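# Seat the O-ring in the chamber door groove

## Task

Work the O-ring into the groove on the chamber door and push it down so it is fully seated along the whole circumference, with no section left out.

## Robot and tools

Robot: two arms, left_arm and right_arm, each ending in a four-digit hand (index, middle, ring, thumb). right_arm has a right hand; left_arm has a mirror-image left hand. Base poses in the scene frame: left_arm at (-0.028, +0.319, +0.028) m, quat_wxyz (+1.000, 0, 0, -0.016); right_arm at (+0.060, -0.470, +0.028) m, quat_wxyz (+1.000, 0, 0, -0.004).

Frames. Scene frame: origin at table-top height, halfway between the nominal bases; +z up, +x out over the table, left_arm on the +y side. Fixed cameras and the table use the scene frame. Each arm's reported hand pose, velocities, Hand target and wrist-camera pose use that arm's own base frame, and printed values may be a few cm off. Hand point axes (right hand): +z along the straight fingers toward the tips, +x across the palm away from the thumb, +y out of the palm face (the face sits at y = -0.062 m). On the left hand +x points toward the thumb instead. Fingertips extend to about z = +0.139 past the knuckles at z = -0.017; the fingertips are rubber-capped. A rigid mast near the wrist (x +0.05 to +0.10, z -0.16 to -0.11, up to y = +0.06 m; x sign flips on the left hand) can strike things.

Row layout (48 numbers, all in [-1, 1], always both arms): left_arm dx, dy, dz, rx, ry, rz; then 16 left hand motors; left_gripper current_limit, speed; then the same 24 for right_arm. Motor order for each hand: index_mcp, index_abd, index_pip, index_dip, middle_mcp, middle_abd, middle_pip, middle_dip, ring_mcp, ring_abd, ring_pip, ring_dip, thumb_cmc, thumb_axl, thumb_mcp, thumb_ipl. Results list motors in this same order.

Pose numbers are offsets, not poses. They count from the arm's Hand target at the start of the action, along that arm's base axes. 1.0 equals 0.6 m for dx, dy, dz and 180 degrees for the rotation vector rx, ry, rz. Rotation is about the Hand target's position. Sending six zeros re-requests the current Hand target. Each step the controller clips the command to within 70 mm and 16 degrees of the measured hand pose, so a large offset may not be reached in one action.

Hand numbers are absolute goal angles, each scaled between its two stops. Straight values: finger _mcp +0.75, _abd +0.00, _pip +0.58, _dip +0.70; thumb_cmc +0.71, thumb_axl +0.68, thumb_mcp +0.23, thumb_ipl +0.17. Lower values curl fingers toward the palm and swing the thumb in front of the palm. current_limit maps -1..+1 to 0..550 mA (floor 11 mA); speed sets the goal rate to (speed+1)/2 of 8.5 rad/s. Initial values are +0.4 and -0.6. A zero is a real goal; to leave a hand unchanged, resend its hand_goal, hand_current_limit and hand_speed.

execute_actions: actions = a list of actions, each a table of up to 15 rows; each row is one control step of 1/30 s, and a short table repeats its final row to fill 15 steps. Every row in an action is measured from the action's start pose, not from the previous row; a new action starts from the updated Hand target, so a repeated offset moves further. cameras picks images (omitted: all when actions is empty, none otherwise).

move: target is one row or a list of up to 15 rows, every offset counted from the same starting Hand targets. speed is the path's top speed in m/s (0.002 to 1, default 0.25; turning up to twice that in rad/s), one value or one per target. blend (m) rounds corners; 0 stops at each target. The whole list is capped at 10 s. blocking=false returns after about 0.5 s while the move continues. The move does not avoid obstacles or the other arm; faster moves hit harder and overshoot more, and a target far past a contact presses harder. Hand numbers of the first target are sent at the start; those of later targets are sent once everything is at rest on arrival. The result adds a move: line with the ending (done, off_target, moving, held, fault) and any limits (paced = clipped, held = steps withheld).

wait: seconds 0 to 10, arms hold their last command. stop: brakes a running move. zoom_image: camera plus region [x0, y0, x1, y1] in image pixels, at most 504 by 504, on a camera in the newest images. clear_fault: arm = left_arm or right_arm, frees a torque-faulted arm. finished_scene: ends the scene irreversibly; the ring must stay seated with no robot help.

Results: end_effector_position (m), end_effector_quat_wxyz, velocities, Hand target (the next offsets start here; the hand often rests short of it, so resend the gap), joint positions and torques, hand_goal, hand_measured, hand_current_ma, and hand_state per motor: moving, goal, blocked or overload. "within noise" means an arm is effectively still. A finger presses only while its goal lies past the object's surface.

Cameras: cam_high, cam_low, cam_groove, cam_work, cam_left_wrist, cam_right_wrist (896x504 each).

Avoid: anything leaving the table; dropping or releasing a moving part; fast impacts or very hard presses. Keep the arms and hands from touching each other, and never grip the other hand's fingers. Joint contact-torque limits (N m): waist 53.4, shoulder 53.4, elbow 44.5, forearm roll 24, wrist pitch 14.4, wrist roll 15.8; exceeding one causes a TORQUE FAULT needing clear_fault. A hand motor at 495 mA or more for 5 s shuts down for 10 s. Motors heating to 65 °C show MOTOR HOT; at 80 °C the arm is braked for 30 to 60 s, so avoid long pushes and stretched reaches. After a HAND FAULT line, the remaining motion calls in that reply are skipped. Do not route paths close to an arm's own base; when pushing against something, end it by commanding back past the hand point.

Each tool is called as a command line: name --argument value for each argument, lists and objects as JSON in quotes; but a table of rows of numbers goes row by row, as --pt "numbers of a row", without its own name.

## Session

execute_actions --actions '[]'

Scene clock: 0.00 s.
left_arm: end_effector_position=(+0.2227, +0.0132, +0.1466) hand_goal=(+0.754, +0.000, +0.576, +0.696, +0.754, +0.000, +0.576, +0.696, +0.754, +0.000, +0.576, +0.696, +0.714, +0.678, +0.226, +0.168) hand_measured=(+0.754, +0.000, +0.576, +0.696, +0.754, +0.000, +0.576, +0.696, +0.754, +0.000, +0.576, +0.696, +0.714, +0.678, +0.226, +0.168) hand_current_ma=(+0, +0, +0, +0, +0, +0, +0, +0, +0, +0, +0, +0, +0, +0, +0, +0) hand_state=(goal, goal, goal, goal, goal, goal, goal, goal, goal, goal, goal, goal, goal, goal, goal, goal) hand_current_limit=0.40 hand_speed=-0.60 end_effector_quat_wxyz=(-0.217, +0.953, -0.207, -0.040) | right_arm: end_effector_position=(+0.4328, +0.4515, +0.2747) hand_goal=(+0.754, +0.000, +0.576, +0.696, +0.754, +0.000, +0.576, +0.696, +0.754, +0.000, +0.576, +0.696, +0.714, +0.678, +0.226, +0.168) hand_measured=(+0.754, +0.000, +0.576, +0.696, +0.754, +0.000, +0.576, +0.696, +0.754, +0.000, +0.576, +0.696, +0.714, +0.678, +0.226, +0.168) hand_current_ma=(+0, +0, +0, +0, +0, +0, +0, +0, +0, +0, +0, +0, +0, +0, +0, +0) hand_state=(goal, goal, goal, goal, goal, goal, goal, goal, goal, goal, goal, goal, goal, goal, goal, goal) hand_current_limit=0.40 hand_speed=-0.60 end_effector_quat_wxyz=(-0.020, -0.149, +0.989, -0.013)
Joint positions: left_arm=[-0.013 0.062 -0.208 1.074 -0.511 2.545] | right_arm=[0.695 -0.48 -1.221 -0.001 -0.789 0.397]
Joint velocities: within noise
Joint torques (N m): no reading
Motor temperatures (°C): left_arm=[31 30 34 34 40 30] | right_arm=[33 33 33 30 35 42]
Hand target: left_arm +0.2227, +0.0132, +0.1466; -0.217, +0.953, -0.207, -0.040 | right_arm +0.4328, +0.4515, +0.2747; -0.020, -0.149, +0.989, -0.013

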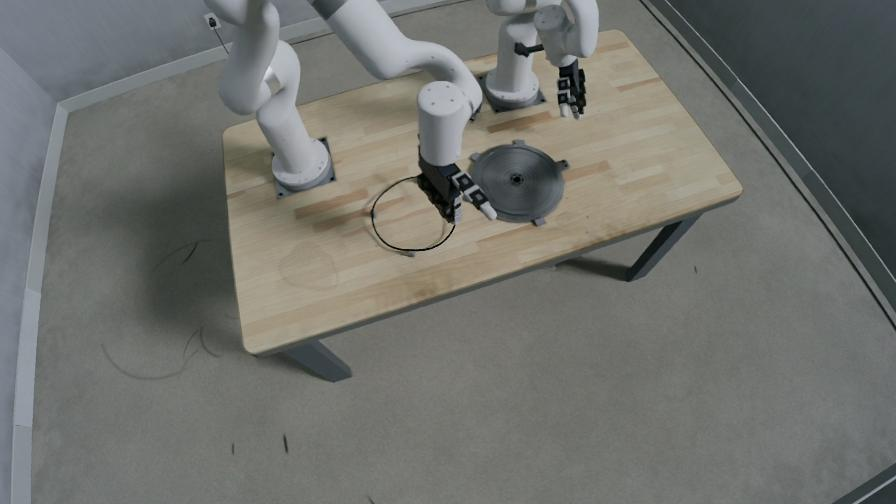

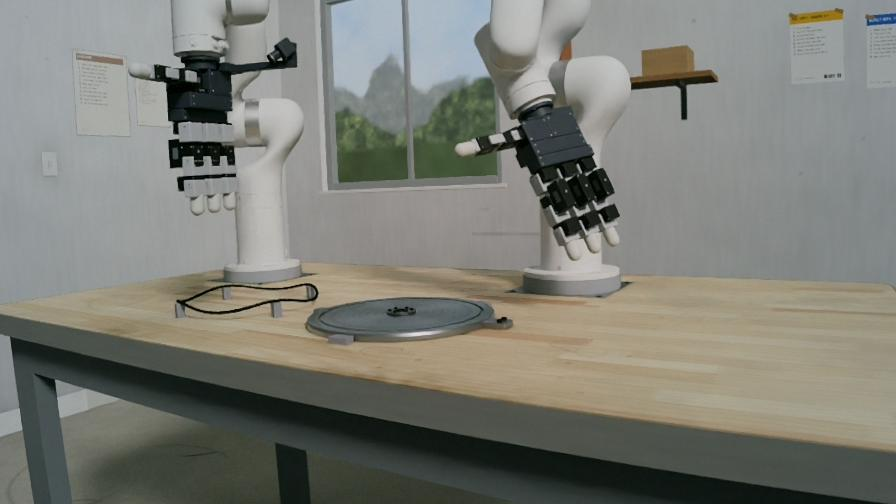

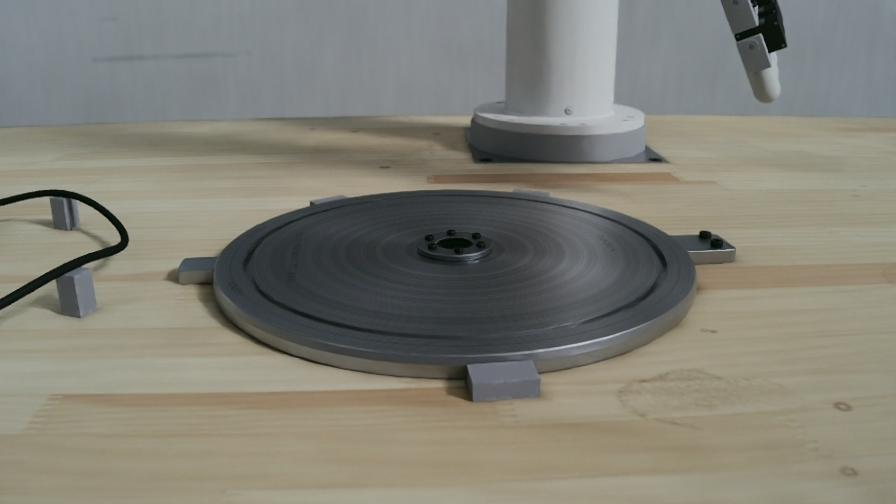

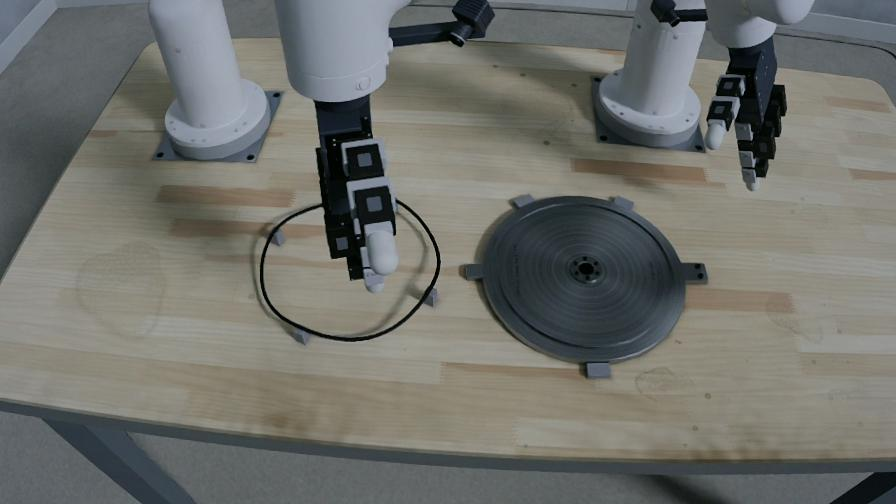

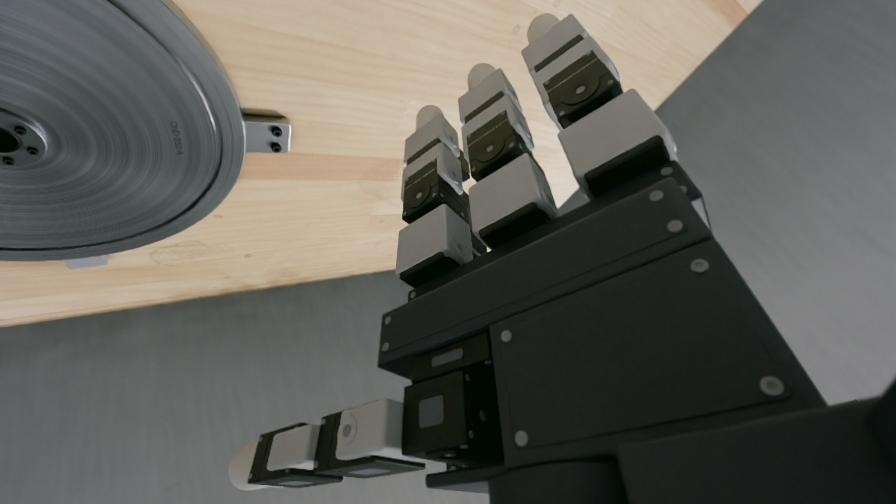

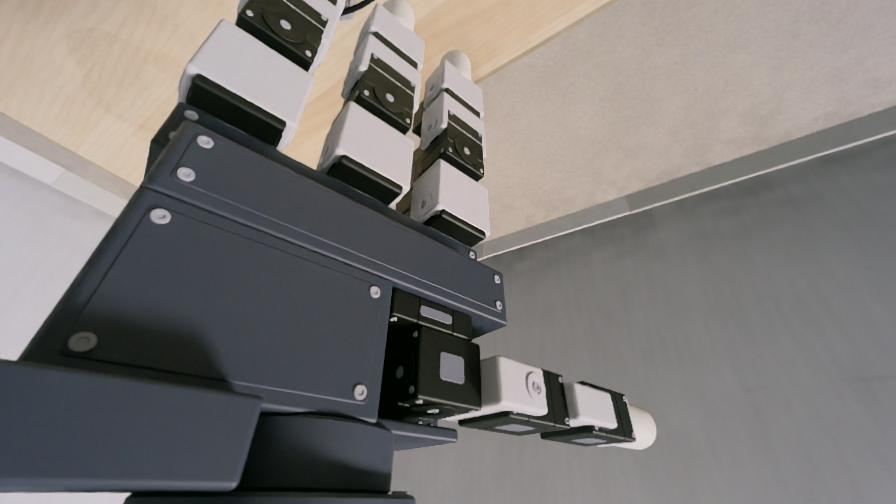

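zoom_image --camera "cam_work" --region '[230, 160, 470, 370]'

zoom_image --camera "cam_work" --region '[450, 170, 730, 400]'

zoom_image --camera "cam_groove" --region '[180, 150, 500, 410]'

zoom_image --camera "cam_groove" --region '[440, 150, 760, 410]'

zoom_image --camera "cam_low" --region '[150, 260, 530, 370]'

zoom_image --camera "cam_high" --region '[350, 130, 600, 270]'

Scaled by 2.100 from the camera's 896x504 image, which has a finer 1280x720 frame.

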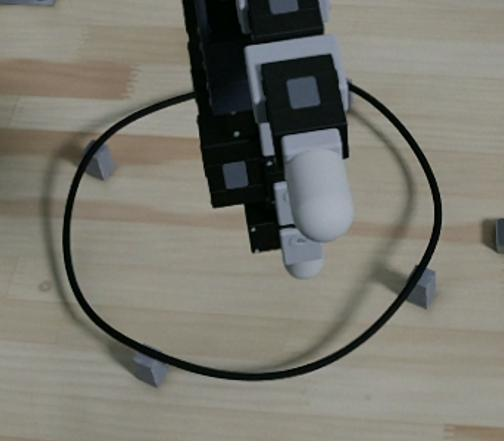

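Scaled by 1.800 from the camera's 896x504 image, which has a finer 1280x720 frame.

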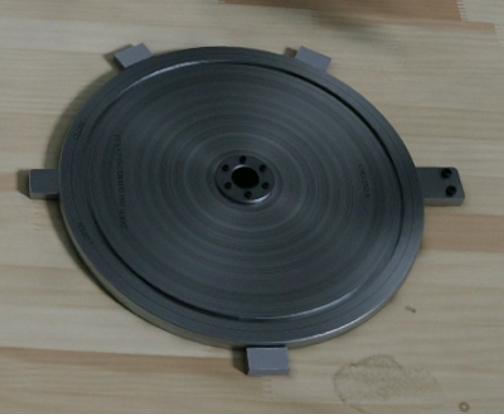

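Scaled by 1.575 from the camera's 896x504 image, which has a finer 1280x720 frame.

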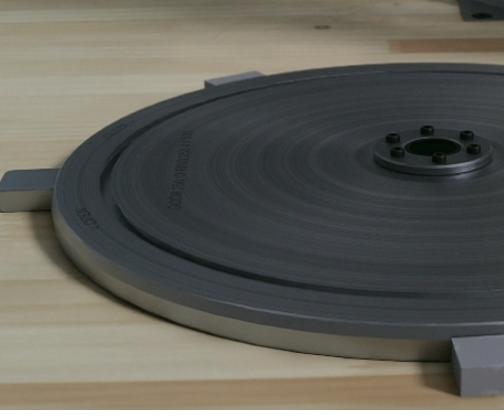

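Scaled by 1.575 from the camera's 896x504 image, which has a finer 1280x720 frame.

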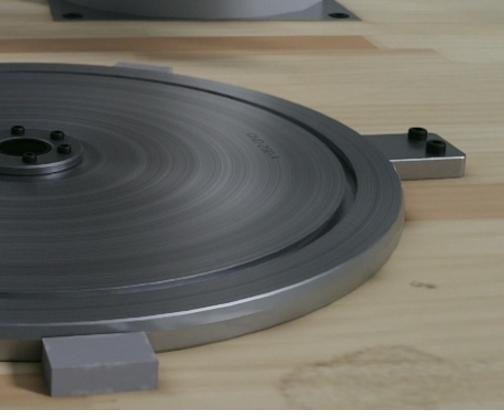

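Scaled by 1.326 from the camera's 896x504 image, which has a finer 1280x720 frame.

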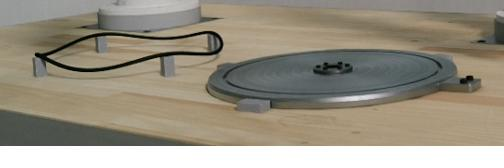

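Scaled by 2.016 from the camera's 896x504 image, which has a finer 1280x720 frame.

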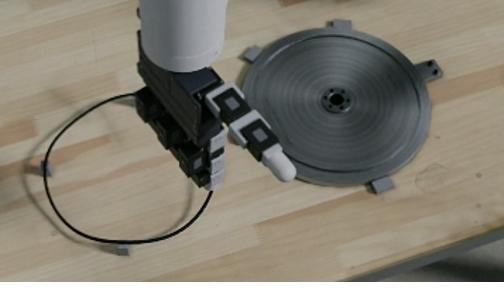

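move --pt "0.212 -0.272 0.338 0 0 0 0.754 0 0.576 0.696 0.754 0 0.576 0.696 0.754 0 0.576 0.696 0.714 0.678 0.226 0.168 0.4 -0.6 -0.208 -0.55 0.125 0 0 0 0.754 0 0.576 0.696 0.754 0 0.576 0.696 0.754 0 0.576 0.696 0.714 0.678 0.226 0.168 0.4 -0.6" --cameras '["cam_work", "cam_low", "cam_groove"]'

Scene clock: 202.50 s.
left_arm: end_effector_position=(+0.3499, -0.1500, +0.3494) hand_goal=(+0.754, +0.000, +0.576, +0.696, +0.754, +0.000, +0.576, +0.696, +0.754, +0.000, +0.576, +0.696, +0.714, +0.678, +0.226, +0.168) hand_measured=(+0.752, +0.000, +0.576, +0.696, +0.752, +0.000, +0.576, +0.696, +0.752, +0.000, +0.576, +0.696, +0.712, +0.678, +0.224, +0.168) hand_current_ma=(-4, +0, +1, +0, -4, +0, +1, +0, -4, +0, +1, +0, -1, -1, -5, +0) hand_state=(goal, goal, goal, goal, goal, goal, goal, goal, goal, goal, goal, goal, goal, goal, goal, goal) hand_current_limit=0.40 hand_speed=-0.60 end_effector_quat_wxyz=(-0.217, +0.953, -0.207, -0.040) | right_arm: end_effector_position=(+0.3080, +0.1215, +0.3497) hand_goal=(+0.754, +0.000, +0.576, +0.696, +0.754, +0.000, +0.576, +0.696, +0.754, +0.000, +0.576, +0.696, +0.714, +0.678, +0.226, +0.168) hand_measured=(+0.754, +0.000, +0.576, +0.696, +0.754, +0.000, +0.576, +0.696, +0.754, +0.000, +0.576, +0.696, +0.714, +0.678, +0.224, +0.168) hand_current_ma=(-1, +0, +1, +0, -1, +0, +1, +0, -1, +0, +1, +0, +0, -1, -5, -1) hand_state=(goal, goal, goal, goal, goal, goal, goal, goal, goal, goal, goal, goal, goal, goal, goal, goal) hand_current_limit=0.40 hand_speed=-0.60 end_effector_quat_wxyz=(-0.020, -0.149, +0.989, -0.013)
Joint positions: left_arm=[-0.431 0.055 -0.796 0.465 -1.083 2.87] | right_arm=[0.126 0.25 -0.597 -0.034 -0.887 -0.151]
Joint torques (N m): left_arm=[-19.61 7.31 -29.22 -2.71 -3.11 1.24] | right_arm=[-18.29 17.73 -11.7 4.01 -2.28 -1.73]
Hand target: left_arm +0.3499, -0.1500, +0.3494; -0.217, +0.953, -0.207, -0.040 | right_arm +0.3080, +0.1215, +0.3497; -0.020, -0.149, +0.989, -0.013
Off the commanded pose: left_arm 0.000 m, 0 deg | right_arm 0.000 m, 0 deg.
move: done
Images, in order (width x height): cam_low 896x504, cam_groove 896x504, cam_work 896x504.

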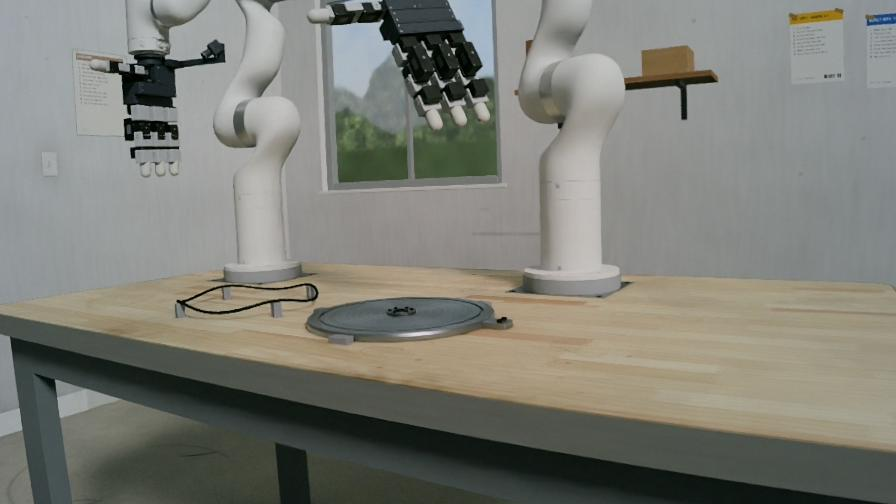

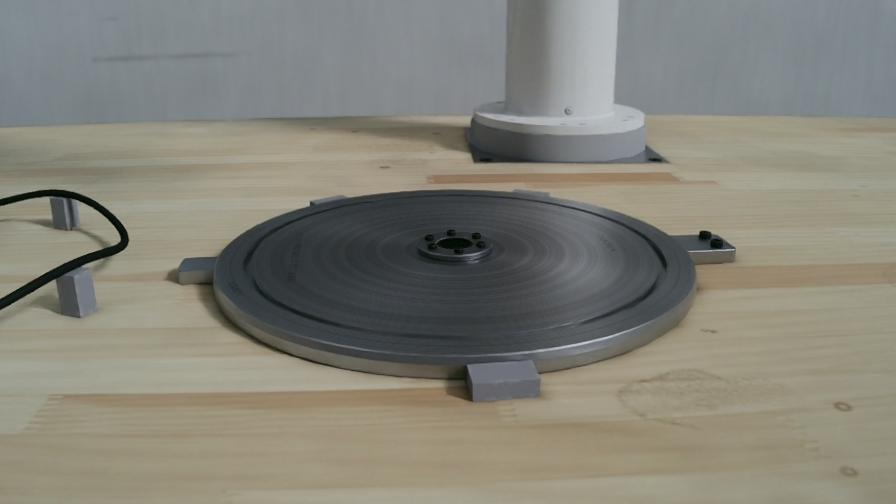

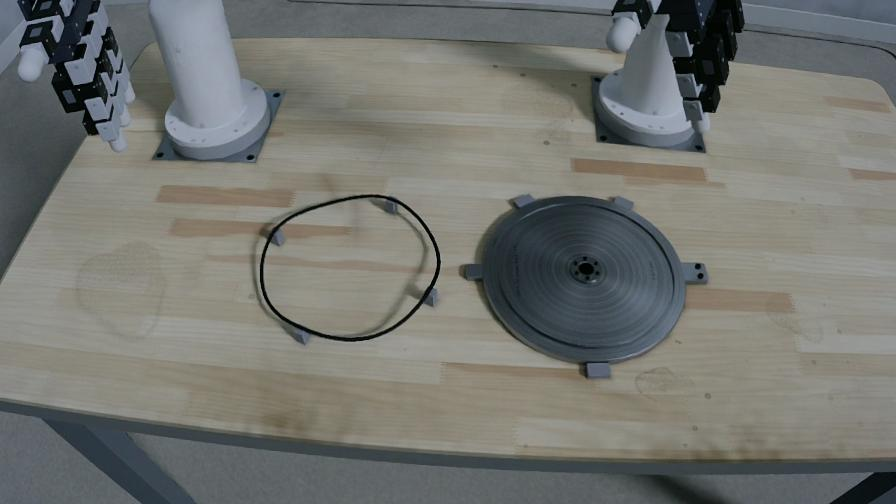

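zoom_image --camera "cam_work" --region '[240, 175, 460, 360]'

zoom_image --camera "cam_low" --region '[160, 270, 360, 340]'

zoom_image --camera "cam_groove" --region '[560, 190, 750, 330]'

Scaled by 2.291 from the camera's 896x504 image, which has a finer 1280x720 frame.

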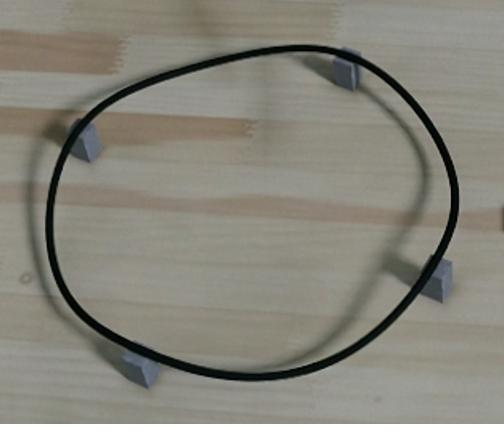

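Scaled by 2.520 from the camera's 896x504 image, which has a finer 1280x720 frame.

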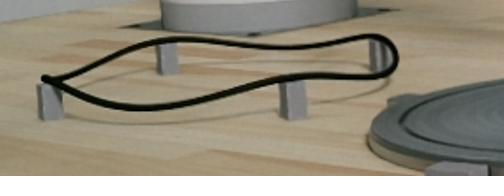

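Scaled by 2.653 from the camera's 896x504 image, which has a finer 1280x720 frame.

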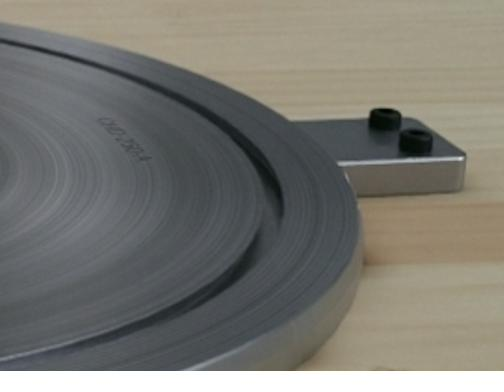

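move --pt "0 0 0 -0.0626 -0.2564 -0.7264 0.616 0 -0.445 0.406 0.616 0 -0.445 0.406 0.753 0 -0.98 -0.609 -0.686 0.678 -0.056 0.168 0.4 -0.6 0 0 0 -0.177 0.443 -0.844 0.616 0 -0.445 0.406 0.616 0 -0.445 0.406 0.753 0 -0.98 -0.609 -0.686 0.678 -0.056 0.168 0.4 -0.6" --speed 0.4 --cameras '["cam_work", "cam_low", "cam_left_wrist", "cam_right_wrist"]'

Scene clock: 358.40 s.
left_arm: end_effector_position=(+0.3499, -0.1500, +0.3494) hand_goal=(+0.616, +0.000, -0.444, +0.406, +0.616, +0.000, -0.444, +0.406, +0.754, +0.000, -0.980, -0.608, -0.686, +0.678, -0.056, +0.168) hand_measured=(+0.612, +0.000, -0.440, +0.408, +0.612, +0.000, -0.440, +0.408, +0.752, +0.000, -0.974, -0.606, -0.684, +0.678, -0.056, +0.168) hand_current_ma=(-6, +0, +8, +4, -6, +0, +6, +4, -5, +0, +12, +4, +3, -1, -1, +0) hand_state=(goal, goal, goal, goal, goal, goal, goal, goal, goal, goal, goal, goal, goal, goal, goal, goal) hand_current_limit=0.40 hand_speed=-0.60 end_effector_quat_wxyz=(+0.103, -0.179, +0.848, -0.489) | right_arm: end_effector_position=(+0.3080, +0.1215, +0.3497) hand_goal=(+0.616, +0.000, -0.444, +0.406, +0.616, +0.000, -0.444, +0.406, +0.754, +0.000, -0.980, -0.608, -0.686, +0.678, -0.056, +0.168) hand_measured=(+0.614, +0.000, -0.440, +0.408, +0.612, +0.000, -0.440, +0.410, +0.750, +0.000, -0.974, -0.606, -0.682, +0.678, -0.058, +0.168) hand_current_ma=(-6, +0, +9, +6, -7, +0, +9, +7, -7, +0, +12, +4, +9, -1, -3, -1) hand_state=(goal, goal, goal, goal, goal, goal, goal, goal, goal, goal, goal, goal, goal, goal, goal, goal) hand_current_limit=0.40 hand_speed=-0.60 end_effector_quat_wxyz=(-0.490, +0.850, +0.165, -0.095)
Joint positions: left_arm=[-0.018 0.229 -0.518 1.664 0.909 3.815] | right_arm=[-0.018 0.025 -0.697 0.937 -1.418 2.235]
Joint torques (N m): left_arm=[17.29 -0.98 -29.91 3.04 4.13 1.3] | right_arm=[-17.24 24.98 -11.29 4.31 1.04 1.32]
Hand target: left_arm +0.3499, -0.1500, +0.3494; +0.103, -0.179, +0.848, -0.489 | right_arm +0.3080, +0.1215, +0.3497; -0.490, +0.850, +0.165, -0.095
Off the commanded pose: left_arm 0.000 m, 0 deg | right_arm 0.000 m, 0 deg.
move: done
camera_calibration:
cam_left_wrist: T_world_to_cam=[[0.83113, 0.0607964, 0.552745, -0.514281], [-0.551814, 0.213037, 0.806298, -0.113313], [-0.0687353, -0.975151, 0.21061, -0.0712623], [0, 0, 0, 1]] pos_world=[0.360008, -0.0140851, 0.390639]
cam_right_wrist: T_world_to_cam=[[-0.587613, -0.572886, -0.571413, 0.489529], [-0.158662, -0.610906, 0.775642, -0.215614], [-0.793434, 0.546439, 0.268082, 0.204837], [0, 0, 0, 1]] pos_world=[0.415969, 0.0367933, 0.392049]
Images, in order (width x height): cam_low 896x504, cam_work 896x504, cam_left_wrist 896x504, cam_right_wrist 896x504.

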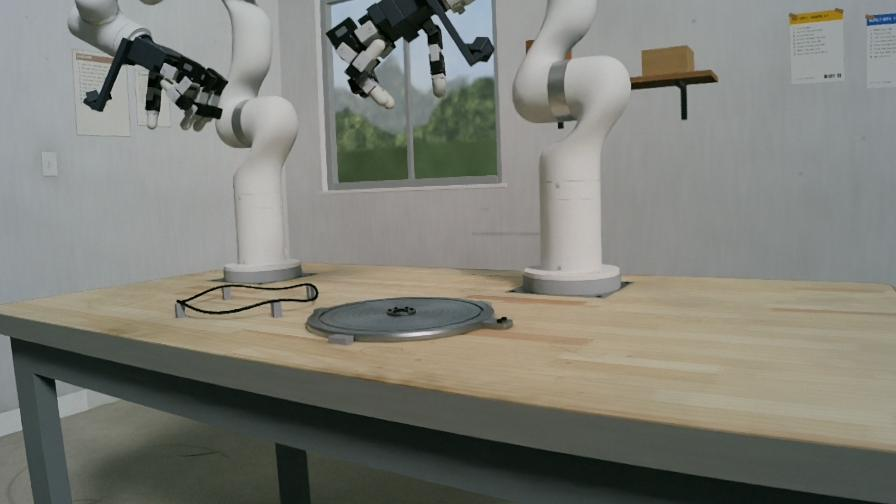

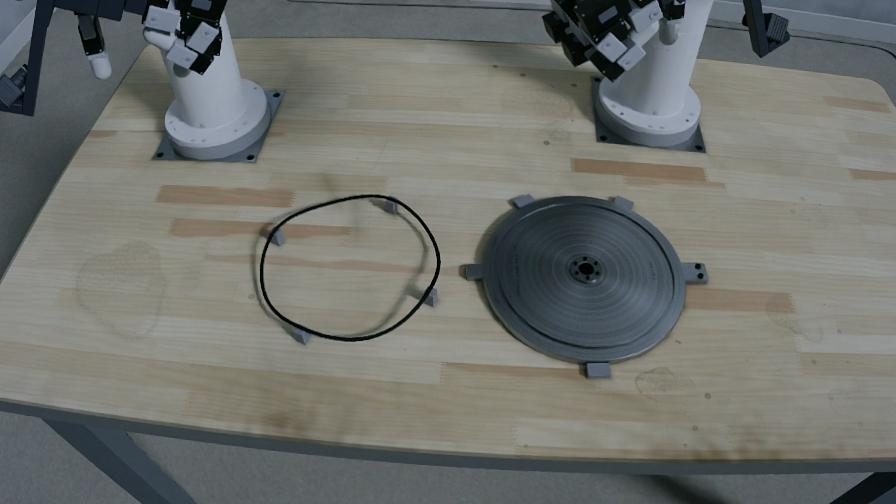

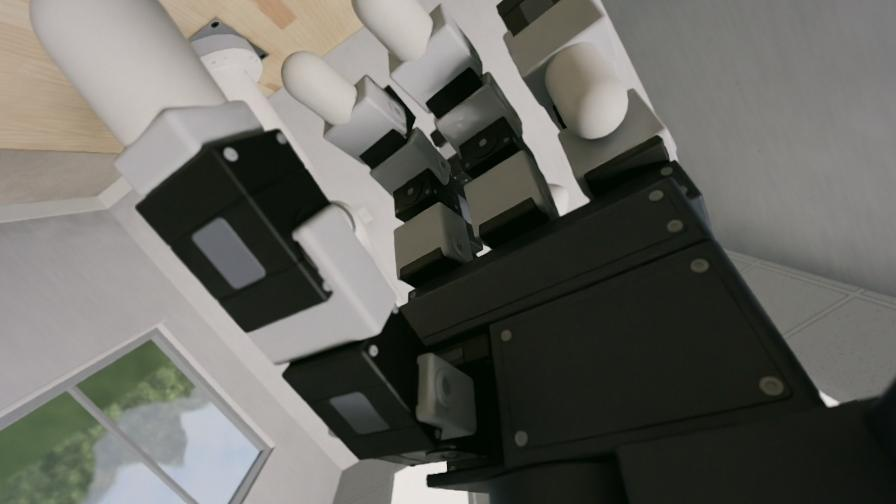

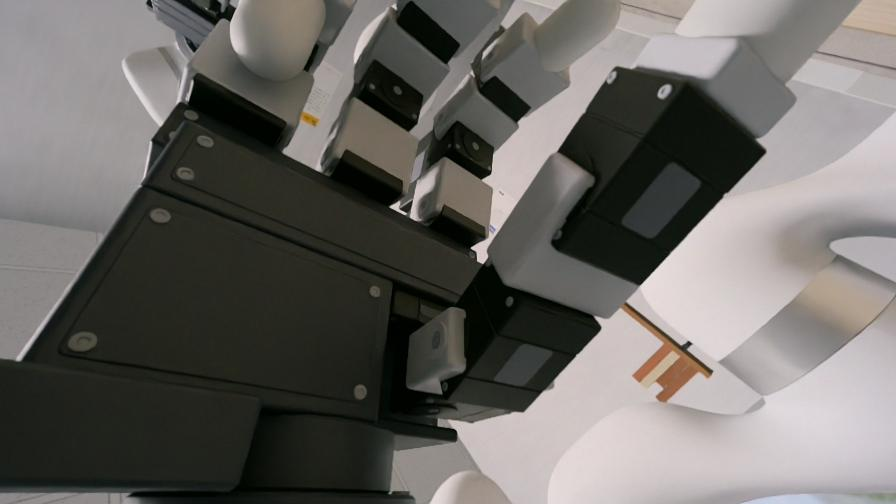

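move --pt "0.0442 -0.377 -0.212 0 0 0 0.616 0 -0.445 0.406 0.616 0 -0.445 0.406 0.753 0 -0.98 -0.609 -0.686 0.678 -0.056 0.168 0.4 -0.6 0.0767 0.1438 -0.213 0 0 0 0.616 0 -0.445 0.406 0.616 0 -0.445 0.406 0.753 0 -0.98 -0.609 -0.686 0.678 -0.056 0.168 0.4 -0.6" --speed 0.15 --cameras '["cam_work", "cam_low", "cam_high", "cam_left_wrist", "cam_right_wrist"]'

Scene clock: 368.93 s.
left_arm: end_effector_position=(+0.3764, -0.3762, +0.2222) hand_goal=(+0.616, +0.000, -0.444, +0.406, +0.616, +0.000, -0.444, +0.406, +0.754, +0.000, -0.980, -0.608, -0.686, +0.678, -0.056, +0.168) hand_measured=(+0.612, +0.000, -0.440, +0.408, +0.612, +0.000, -0.440, +0.408, +0.752, +0.000, -0.974, -0.606, -0.684, +0.678, -0.056, +0.168) hand_current_ma=(-6, +0, +7, +4, -6, +0, +5, +4, -5, +0, +11, +4, +3, -1, -1, +0) hand_state=(goal, goal, goal, goal, goal, goal, goal, goal, goal, goal, goal, goal, goal, goal, goal, goal) hand_current_limit=0.40 hand_speed=-0.60 end_effector_quat_wxyz=(+0.103, -0.179, +0.848, -0.489) | right_arm: end_effector_position=(+0.3540, +0.2078, +0.2219) hand_goal=(+0.616, +0.000, -0.444, +0.406, +0.616, +0.000, -0.444, +0.406, +0.754, +0.000, -0.980, -0.608, -0.686, +0.678, -0.056, +0.168) hand_measured=(+0.614, +0.000, -0.440, +0.408, +0.612, +0.000, -0.440, +0.410, +0.750, +0.000, -0.974, -0.606, -0.682, +0.678, -0.058, +0.168) hand_current_ma=(-6, +0, +8, +5, -7, +0, +8, +7, -7, +0, +12, +4, +8, -1, -3, -1) hand_state=(goal, goal, goal, goal, goal, goal, goal, goal, goal, goal, goal, goal, goal, goal, goal, goal) hand_current_limit=0.40 hand_speed=-0.60 end_effector_quat_wxyz=(-0.490, +0.850, +0.165, -0.095)
Joint positions: left_arm=[-0.602 -0.273 -0.674 0.755 0.725 4.397] | right_arm=[0.182 -0.33 -0.752 1.166 -1.174 2.021]
Joint torques (N m): left_arm=[-19.73 15.7 -26.27 -3.7 4.5 1.26] | right_arm=[20.96 18.41 -19.71 4.06 0.88 -1.8]
Hand target: left_arm +0.3764, -0.3762, +0.2222; +0.103, -0.179, +0.848, -0.489 | right_arm +0.3540, +0.2078, +0.2219; -0.490, +0.850, +0.165, -0.095
Off the commanded pose: left_arm 0.000 m, 0 deg | right_arm 0.000 m, 0 deg.
move: done
camera_calibration:
cam_left_wrist: T_world_to_cam=[[0.83108, 0.0607605, 0.552824, -0.452338], [-0.551889, 0.212954, 0.806268, 0.0521313], [-0.0687367, -0.975171, 0.210515, -0.263203], [0, 0, 0, 1]] pos_world=[0.386608, -0.240285, 0.263439]
cam_right_wrist: T_world_to_cam=[[-0.587604, -0.572849, -0.571459, 0.492976], [-0.158698, -0.61094, 0.775608, -0.0564378], [-0.793434, 0.546439, 0.268081, 0.228438], [0, 0, 0, 1]] pos_world=[0.461969, 0.123093, 0.264249]
Images, in order (width x height): cam_high 896x504, cam_low 896x504, cam_work 896x504, cam_left_wrist 896x504, cam_right_wrist 896x504.

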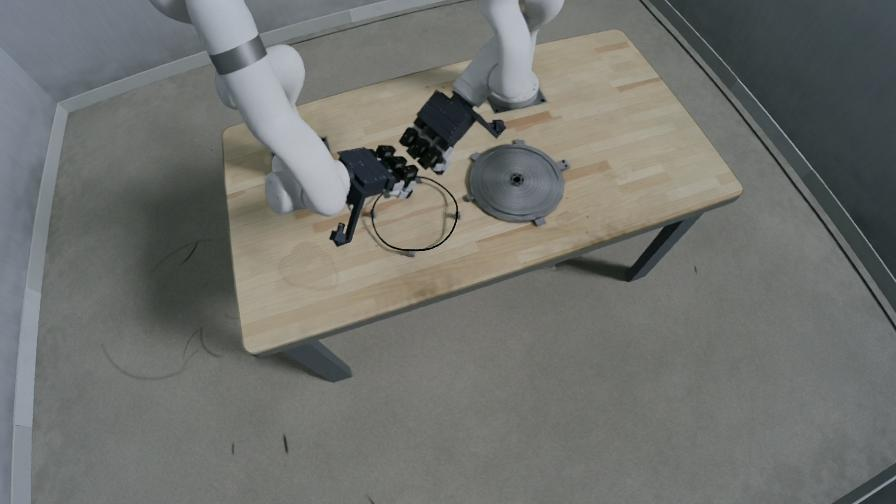

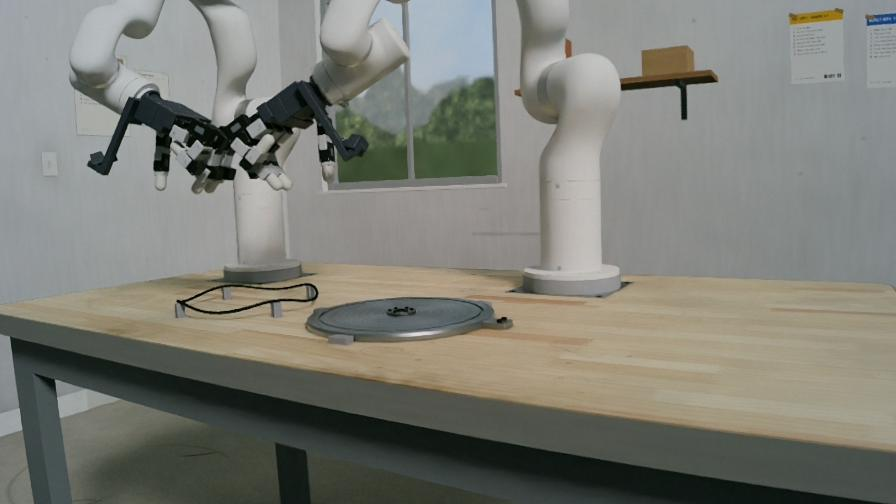

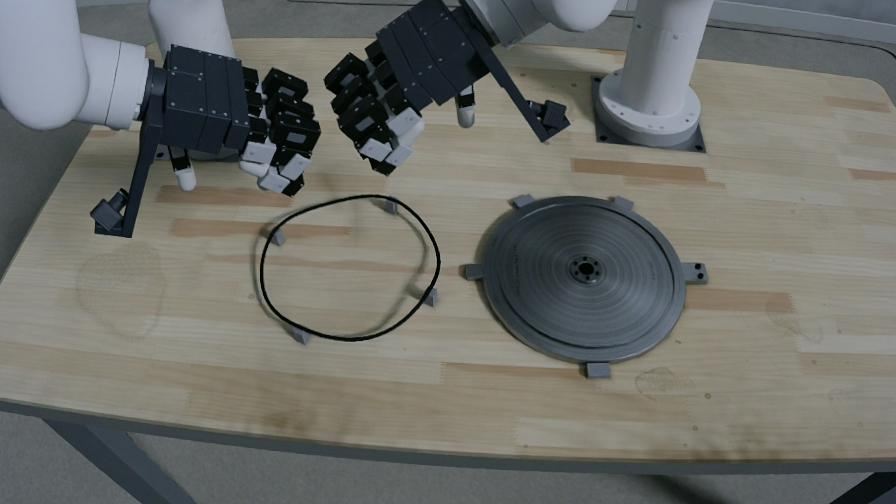

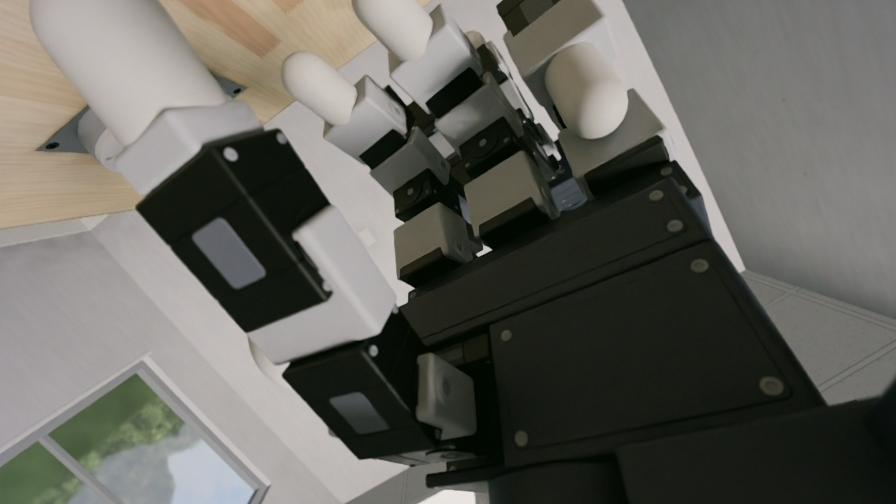

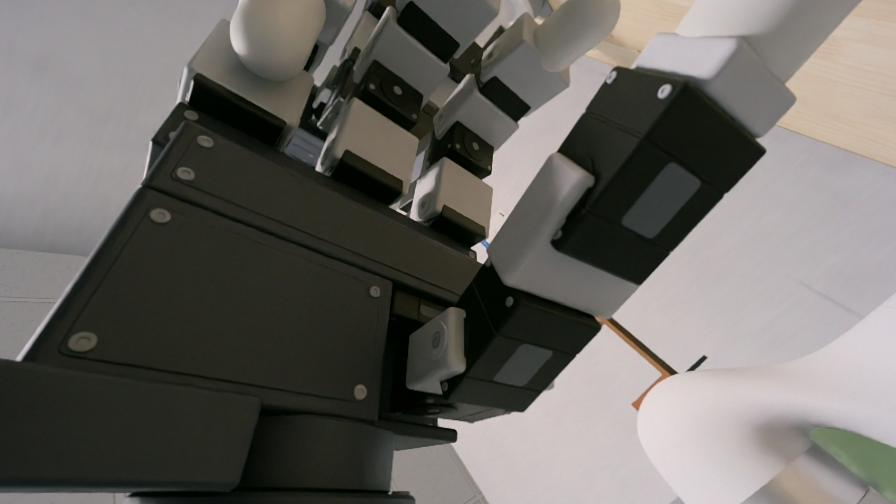

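zoom_image --camera "cam_work" --region '[160, 50, 500, 240]'

zoom_image --camera "cam_low" --region '[80, 70, 380, 220]'

Scaled by 1.482 from the camera's 896x504 image, which has a finer 1280x720 frame.

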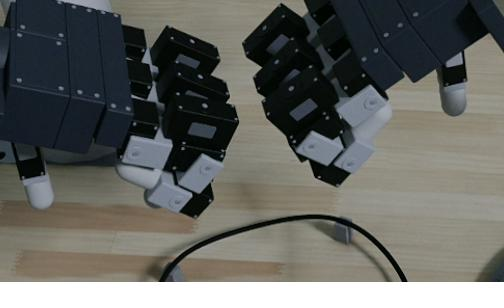

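Scaled by 1.680 from the camera's 896x504 image, which has a finer 1280x720 frame.

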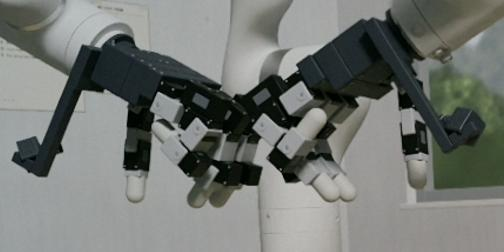

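move --pt "0 0 -0.25 0 0 0 0.726 0 -0.693 0.406 0.726 0 -0.693 0.406 0.753 0 -0.98 -0.609 -0.686 0.678 -0.056 0.168 0.4 -0.6 0 0 -0.25 0 0 0 0.726 0 -0.693 0.406 0.726 0 -0.693 0.406 0.753 0 -0.98 -0.609 -0.686 0.678 -0.056 0.168 0.4 -0.6" --speed 0.15 --cameras '["cam_work", "cam_low", "cam_high", "cam_left_wrist", "cam_right_wrist"]'

zoom_image --camera "cam_work" --region '[180, 150, 480, 360]'

zoom_image --camera "cam_low" --region '[80, 190, 400, 350]'

Scene clock: 450.27 s.
left_arm: end_effector_position=(+0.3766, -0.3762, +0.0722) hand_goal=(+0.726, +0.000, -0.692, +0.406, +0.726, +0.000, -0.692, +0.406, +0.754, +0.000, -0.980, -0.608, -0.686, +0.678, -0.056, +0.168) hand_measured=(+0.712, +0.000, -0.686, +0.408, +0.712, +0.000, -0.688, +0.408, +0.750, +0.000, -0.974, -0.606, -0.684, +0.678, -0.056, +0.168) hand_current_ma=(-33, +0, +9, +4, -32, +0, +7, +4, -6, +0, +11, +4, +3, -1, -1, +0) hand_state=(goal, goal, goal, goal, goal, goal, goal, goal, goal, goal, goal, goal, goal, goal, goal, goal) hand_current_limit=0.40 hand_speed=-0.60 end_effector_quat_wxyz=(+0.103, -0.179, +0.847, -0.489) | right_arm: end_effector_position=(+0.3541, +0.2077, +0.0719) hand_goal=(+0.726, +0.000, -0.692, +0.406, +0.726, +0.000, -0.692, +0.406, +0.754, +0.000, -0.980, -0.608, -0.686, +0.678, -0.056, +0.168) hand_measured=(+0.714, +0.000, -0.688, +0.408, +0.712, +0.000, -0.688, +0.410, +0.750, +0.000, -0.974, -0.606, -0.682, +0.678, -0.058, +0.168) hand_current_ma=(-33, +0, +10, +5, -40, +0, +10, +7, -8, +0, +12, +4, +7, -1, -3, -1) hand_state=(goal, goal, goal, goal, goal, goal, goal, goal, goal, goal, goal, goal, goal, goal, goal, goal) hand_current_limit=0.40 hand_speed=-0.60 end_effector_quat_wxyz=(-0.490, +0.850, +0.165, -0.095)
Joint positions: left_arm=[-0.602 -0.654 -0.707 0.57 1.002 4.679] | right_arm=[0.182 -0.688 -0.784 1.316 -1.068 1.678]
Joint torques (N m): left_arm=[-17.65 23.22 -19.36 -3.49 4.59 1.15] | right_arm=[10.83 23.2 -15.55 3.28 0.77 -1.85]
Hand target: left_arm +0.3764, -0.3762, +0.0722; +0.103, -0.179, +0.848, -0.489 | right_arm +0.3540, +0.2078, +0.0719; -0.490, +0.850, +0.165, -0.095
Off the commanded pose: left_arm 0.000 m, 0 deg | right_arm 0.000 m, 0 deg.
move: done
camera_calibration:
cam_left_wrist: T_world_to_cam=[[0.831092, 0.0609777, 0.552782, -0.36945], [-0.551896, 0.212924, 0.806272, 0.1731], [-0.0685362, -0.975164, 0.210613, -0.231608], [0, 0, 0, 1]] pos_world=[0.386707, -0.240185, 0.113439]
cam_right_wrist: T_world_to_cam=[[-0.587641, -0.572781, -0.571488, 0.407271], [-0.158856, -0.610888, 0.775616, 0.0599228], [-0.793374, 0.546568, 0.267994, 0.268752], [0, 0, 0, 1]] pos_world=[0.462069, 0.122992, 0.11425]
Images, in order (width x height): cam_high 896x504, cam_low 896x504, cam_work 896x504, cam_left_wrist 896x504, cam_right_wrist 896x504.

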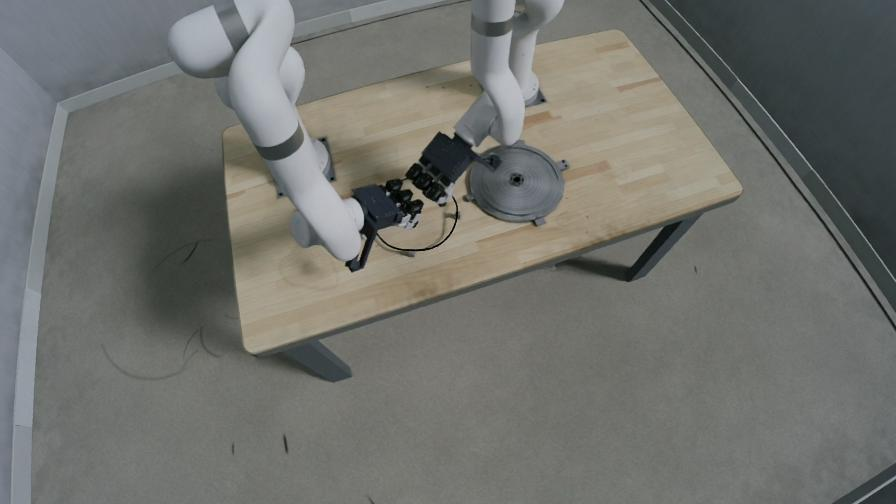

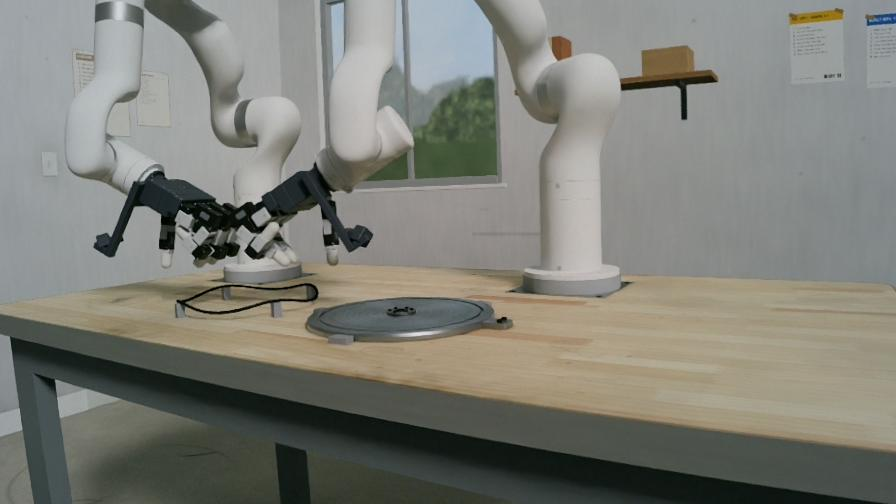

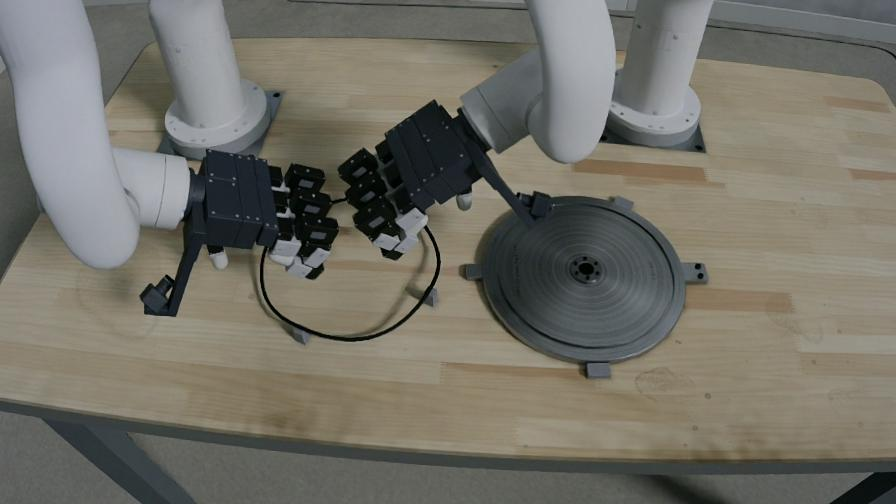

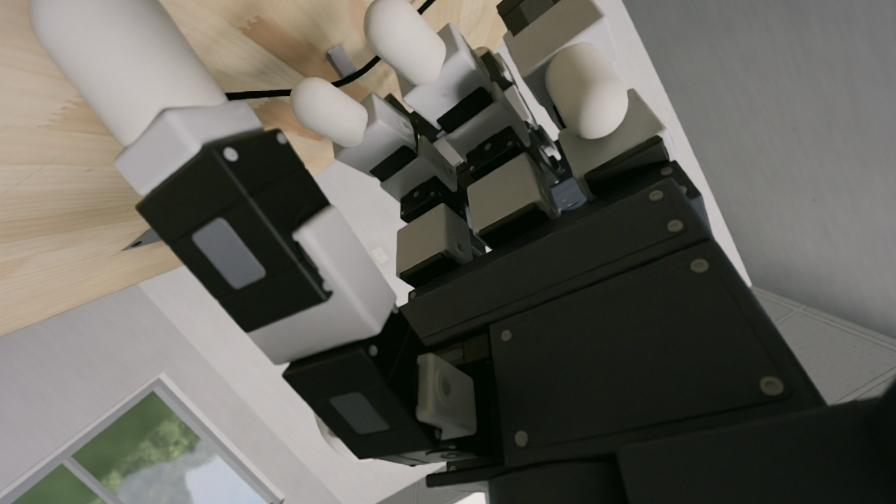

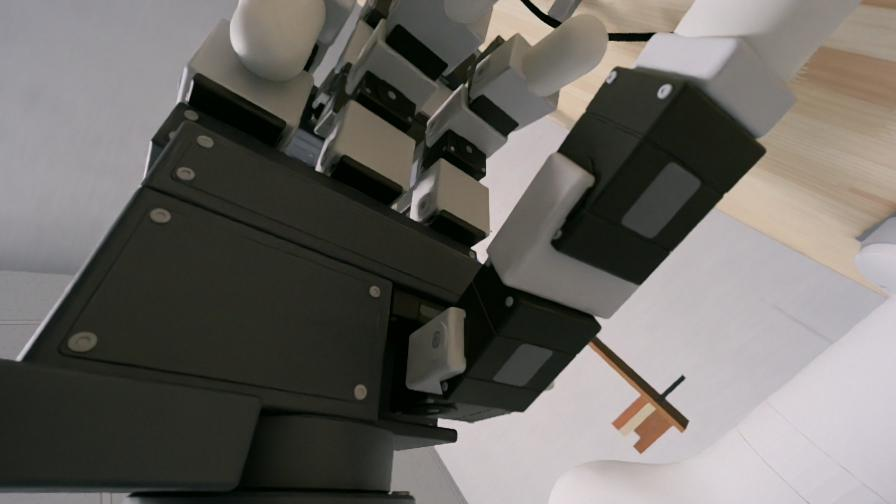

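Scaled by 1.680 from the camera's 896x504 image, which has a finer 1280x720 frame.

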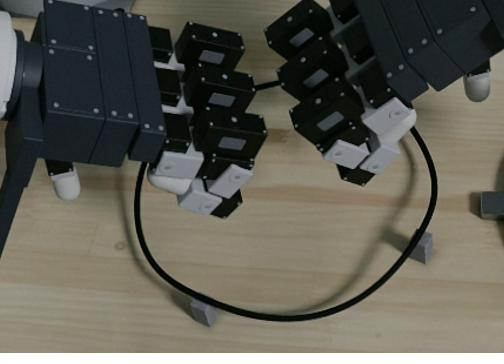

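Scaled by 1.575 from the camera's 896x504 image, which has a finer 1280x720 frame.

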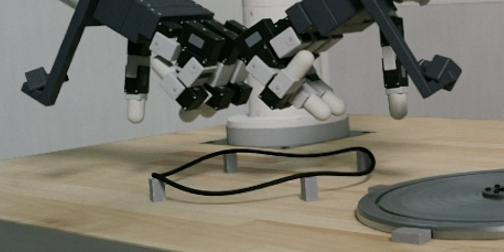

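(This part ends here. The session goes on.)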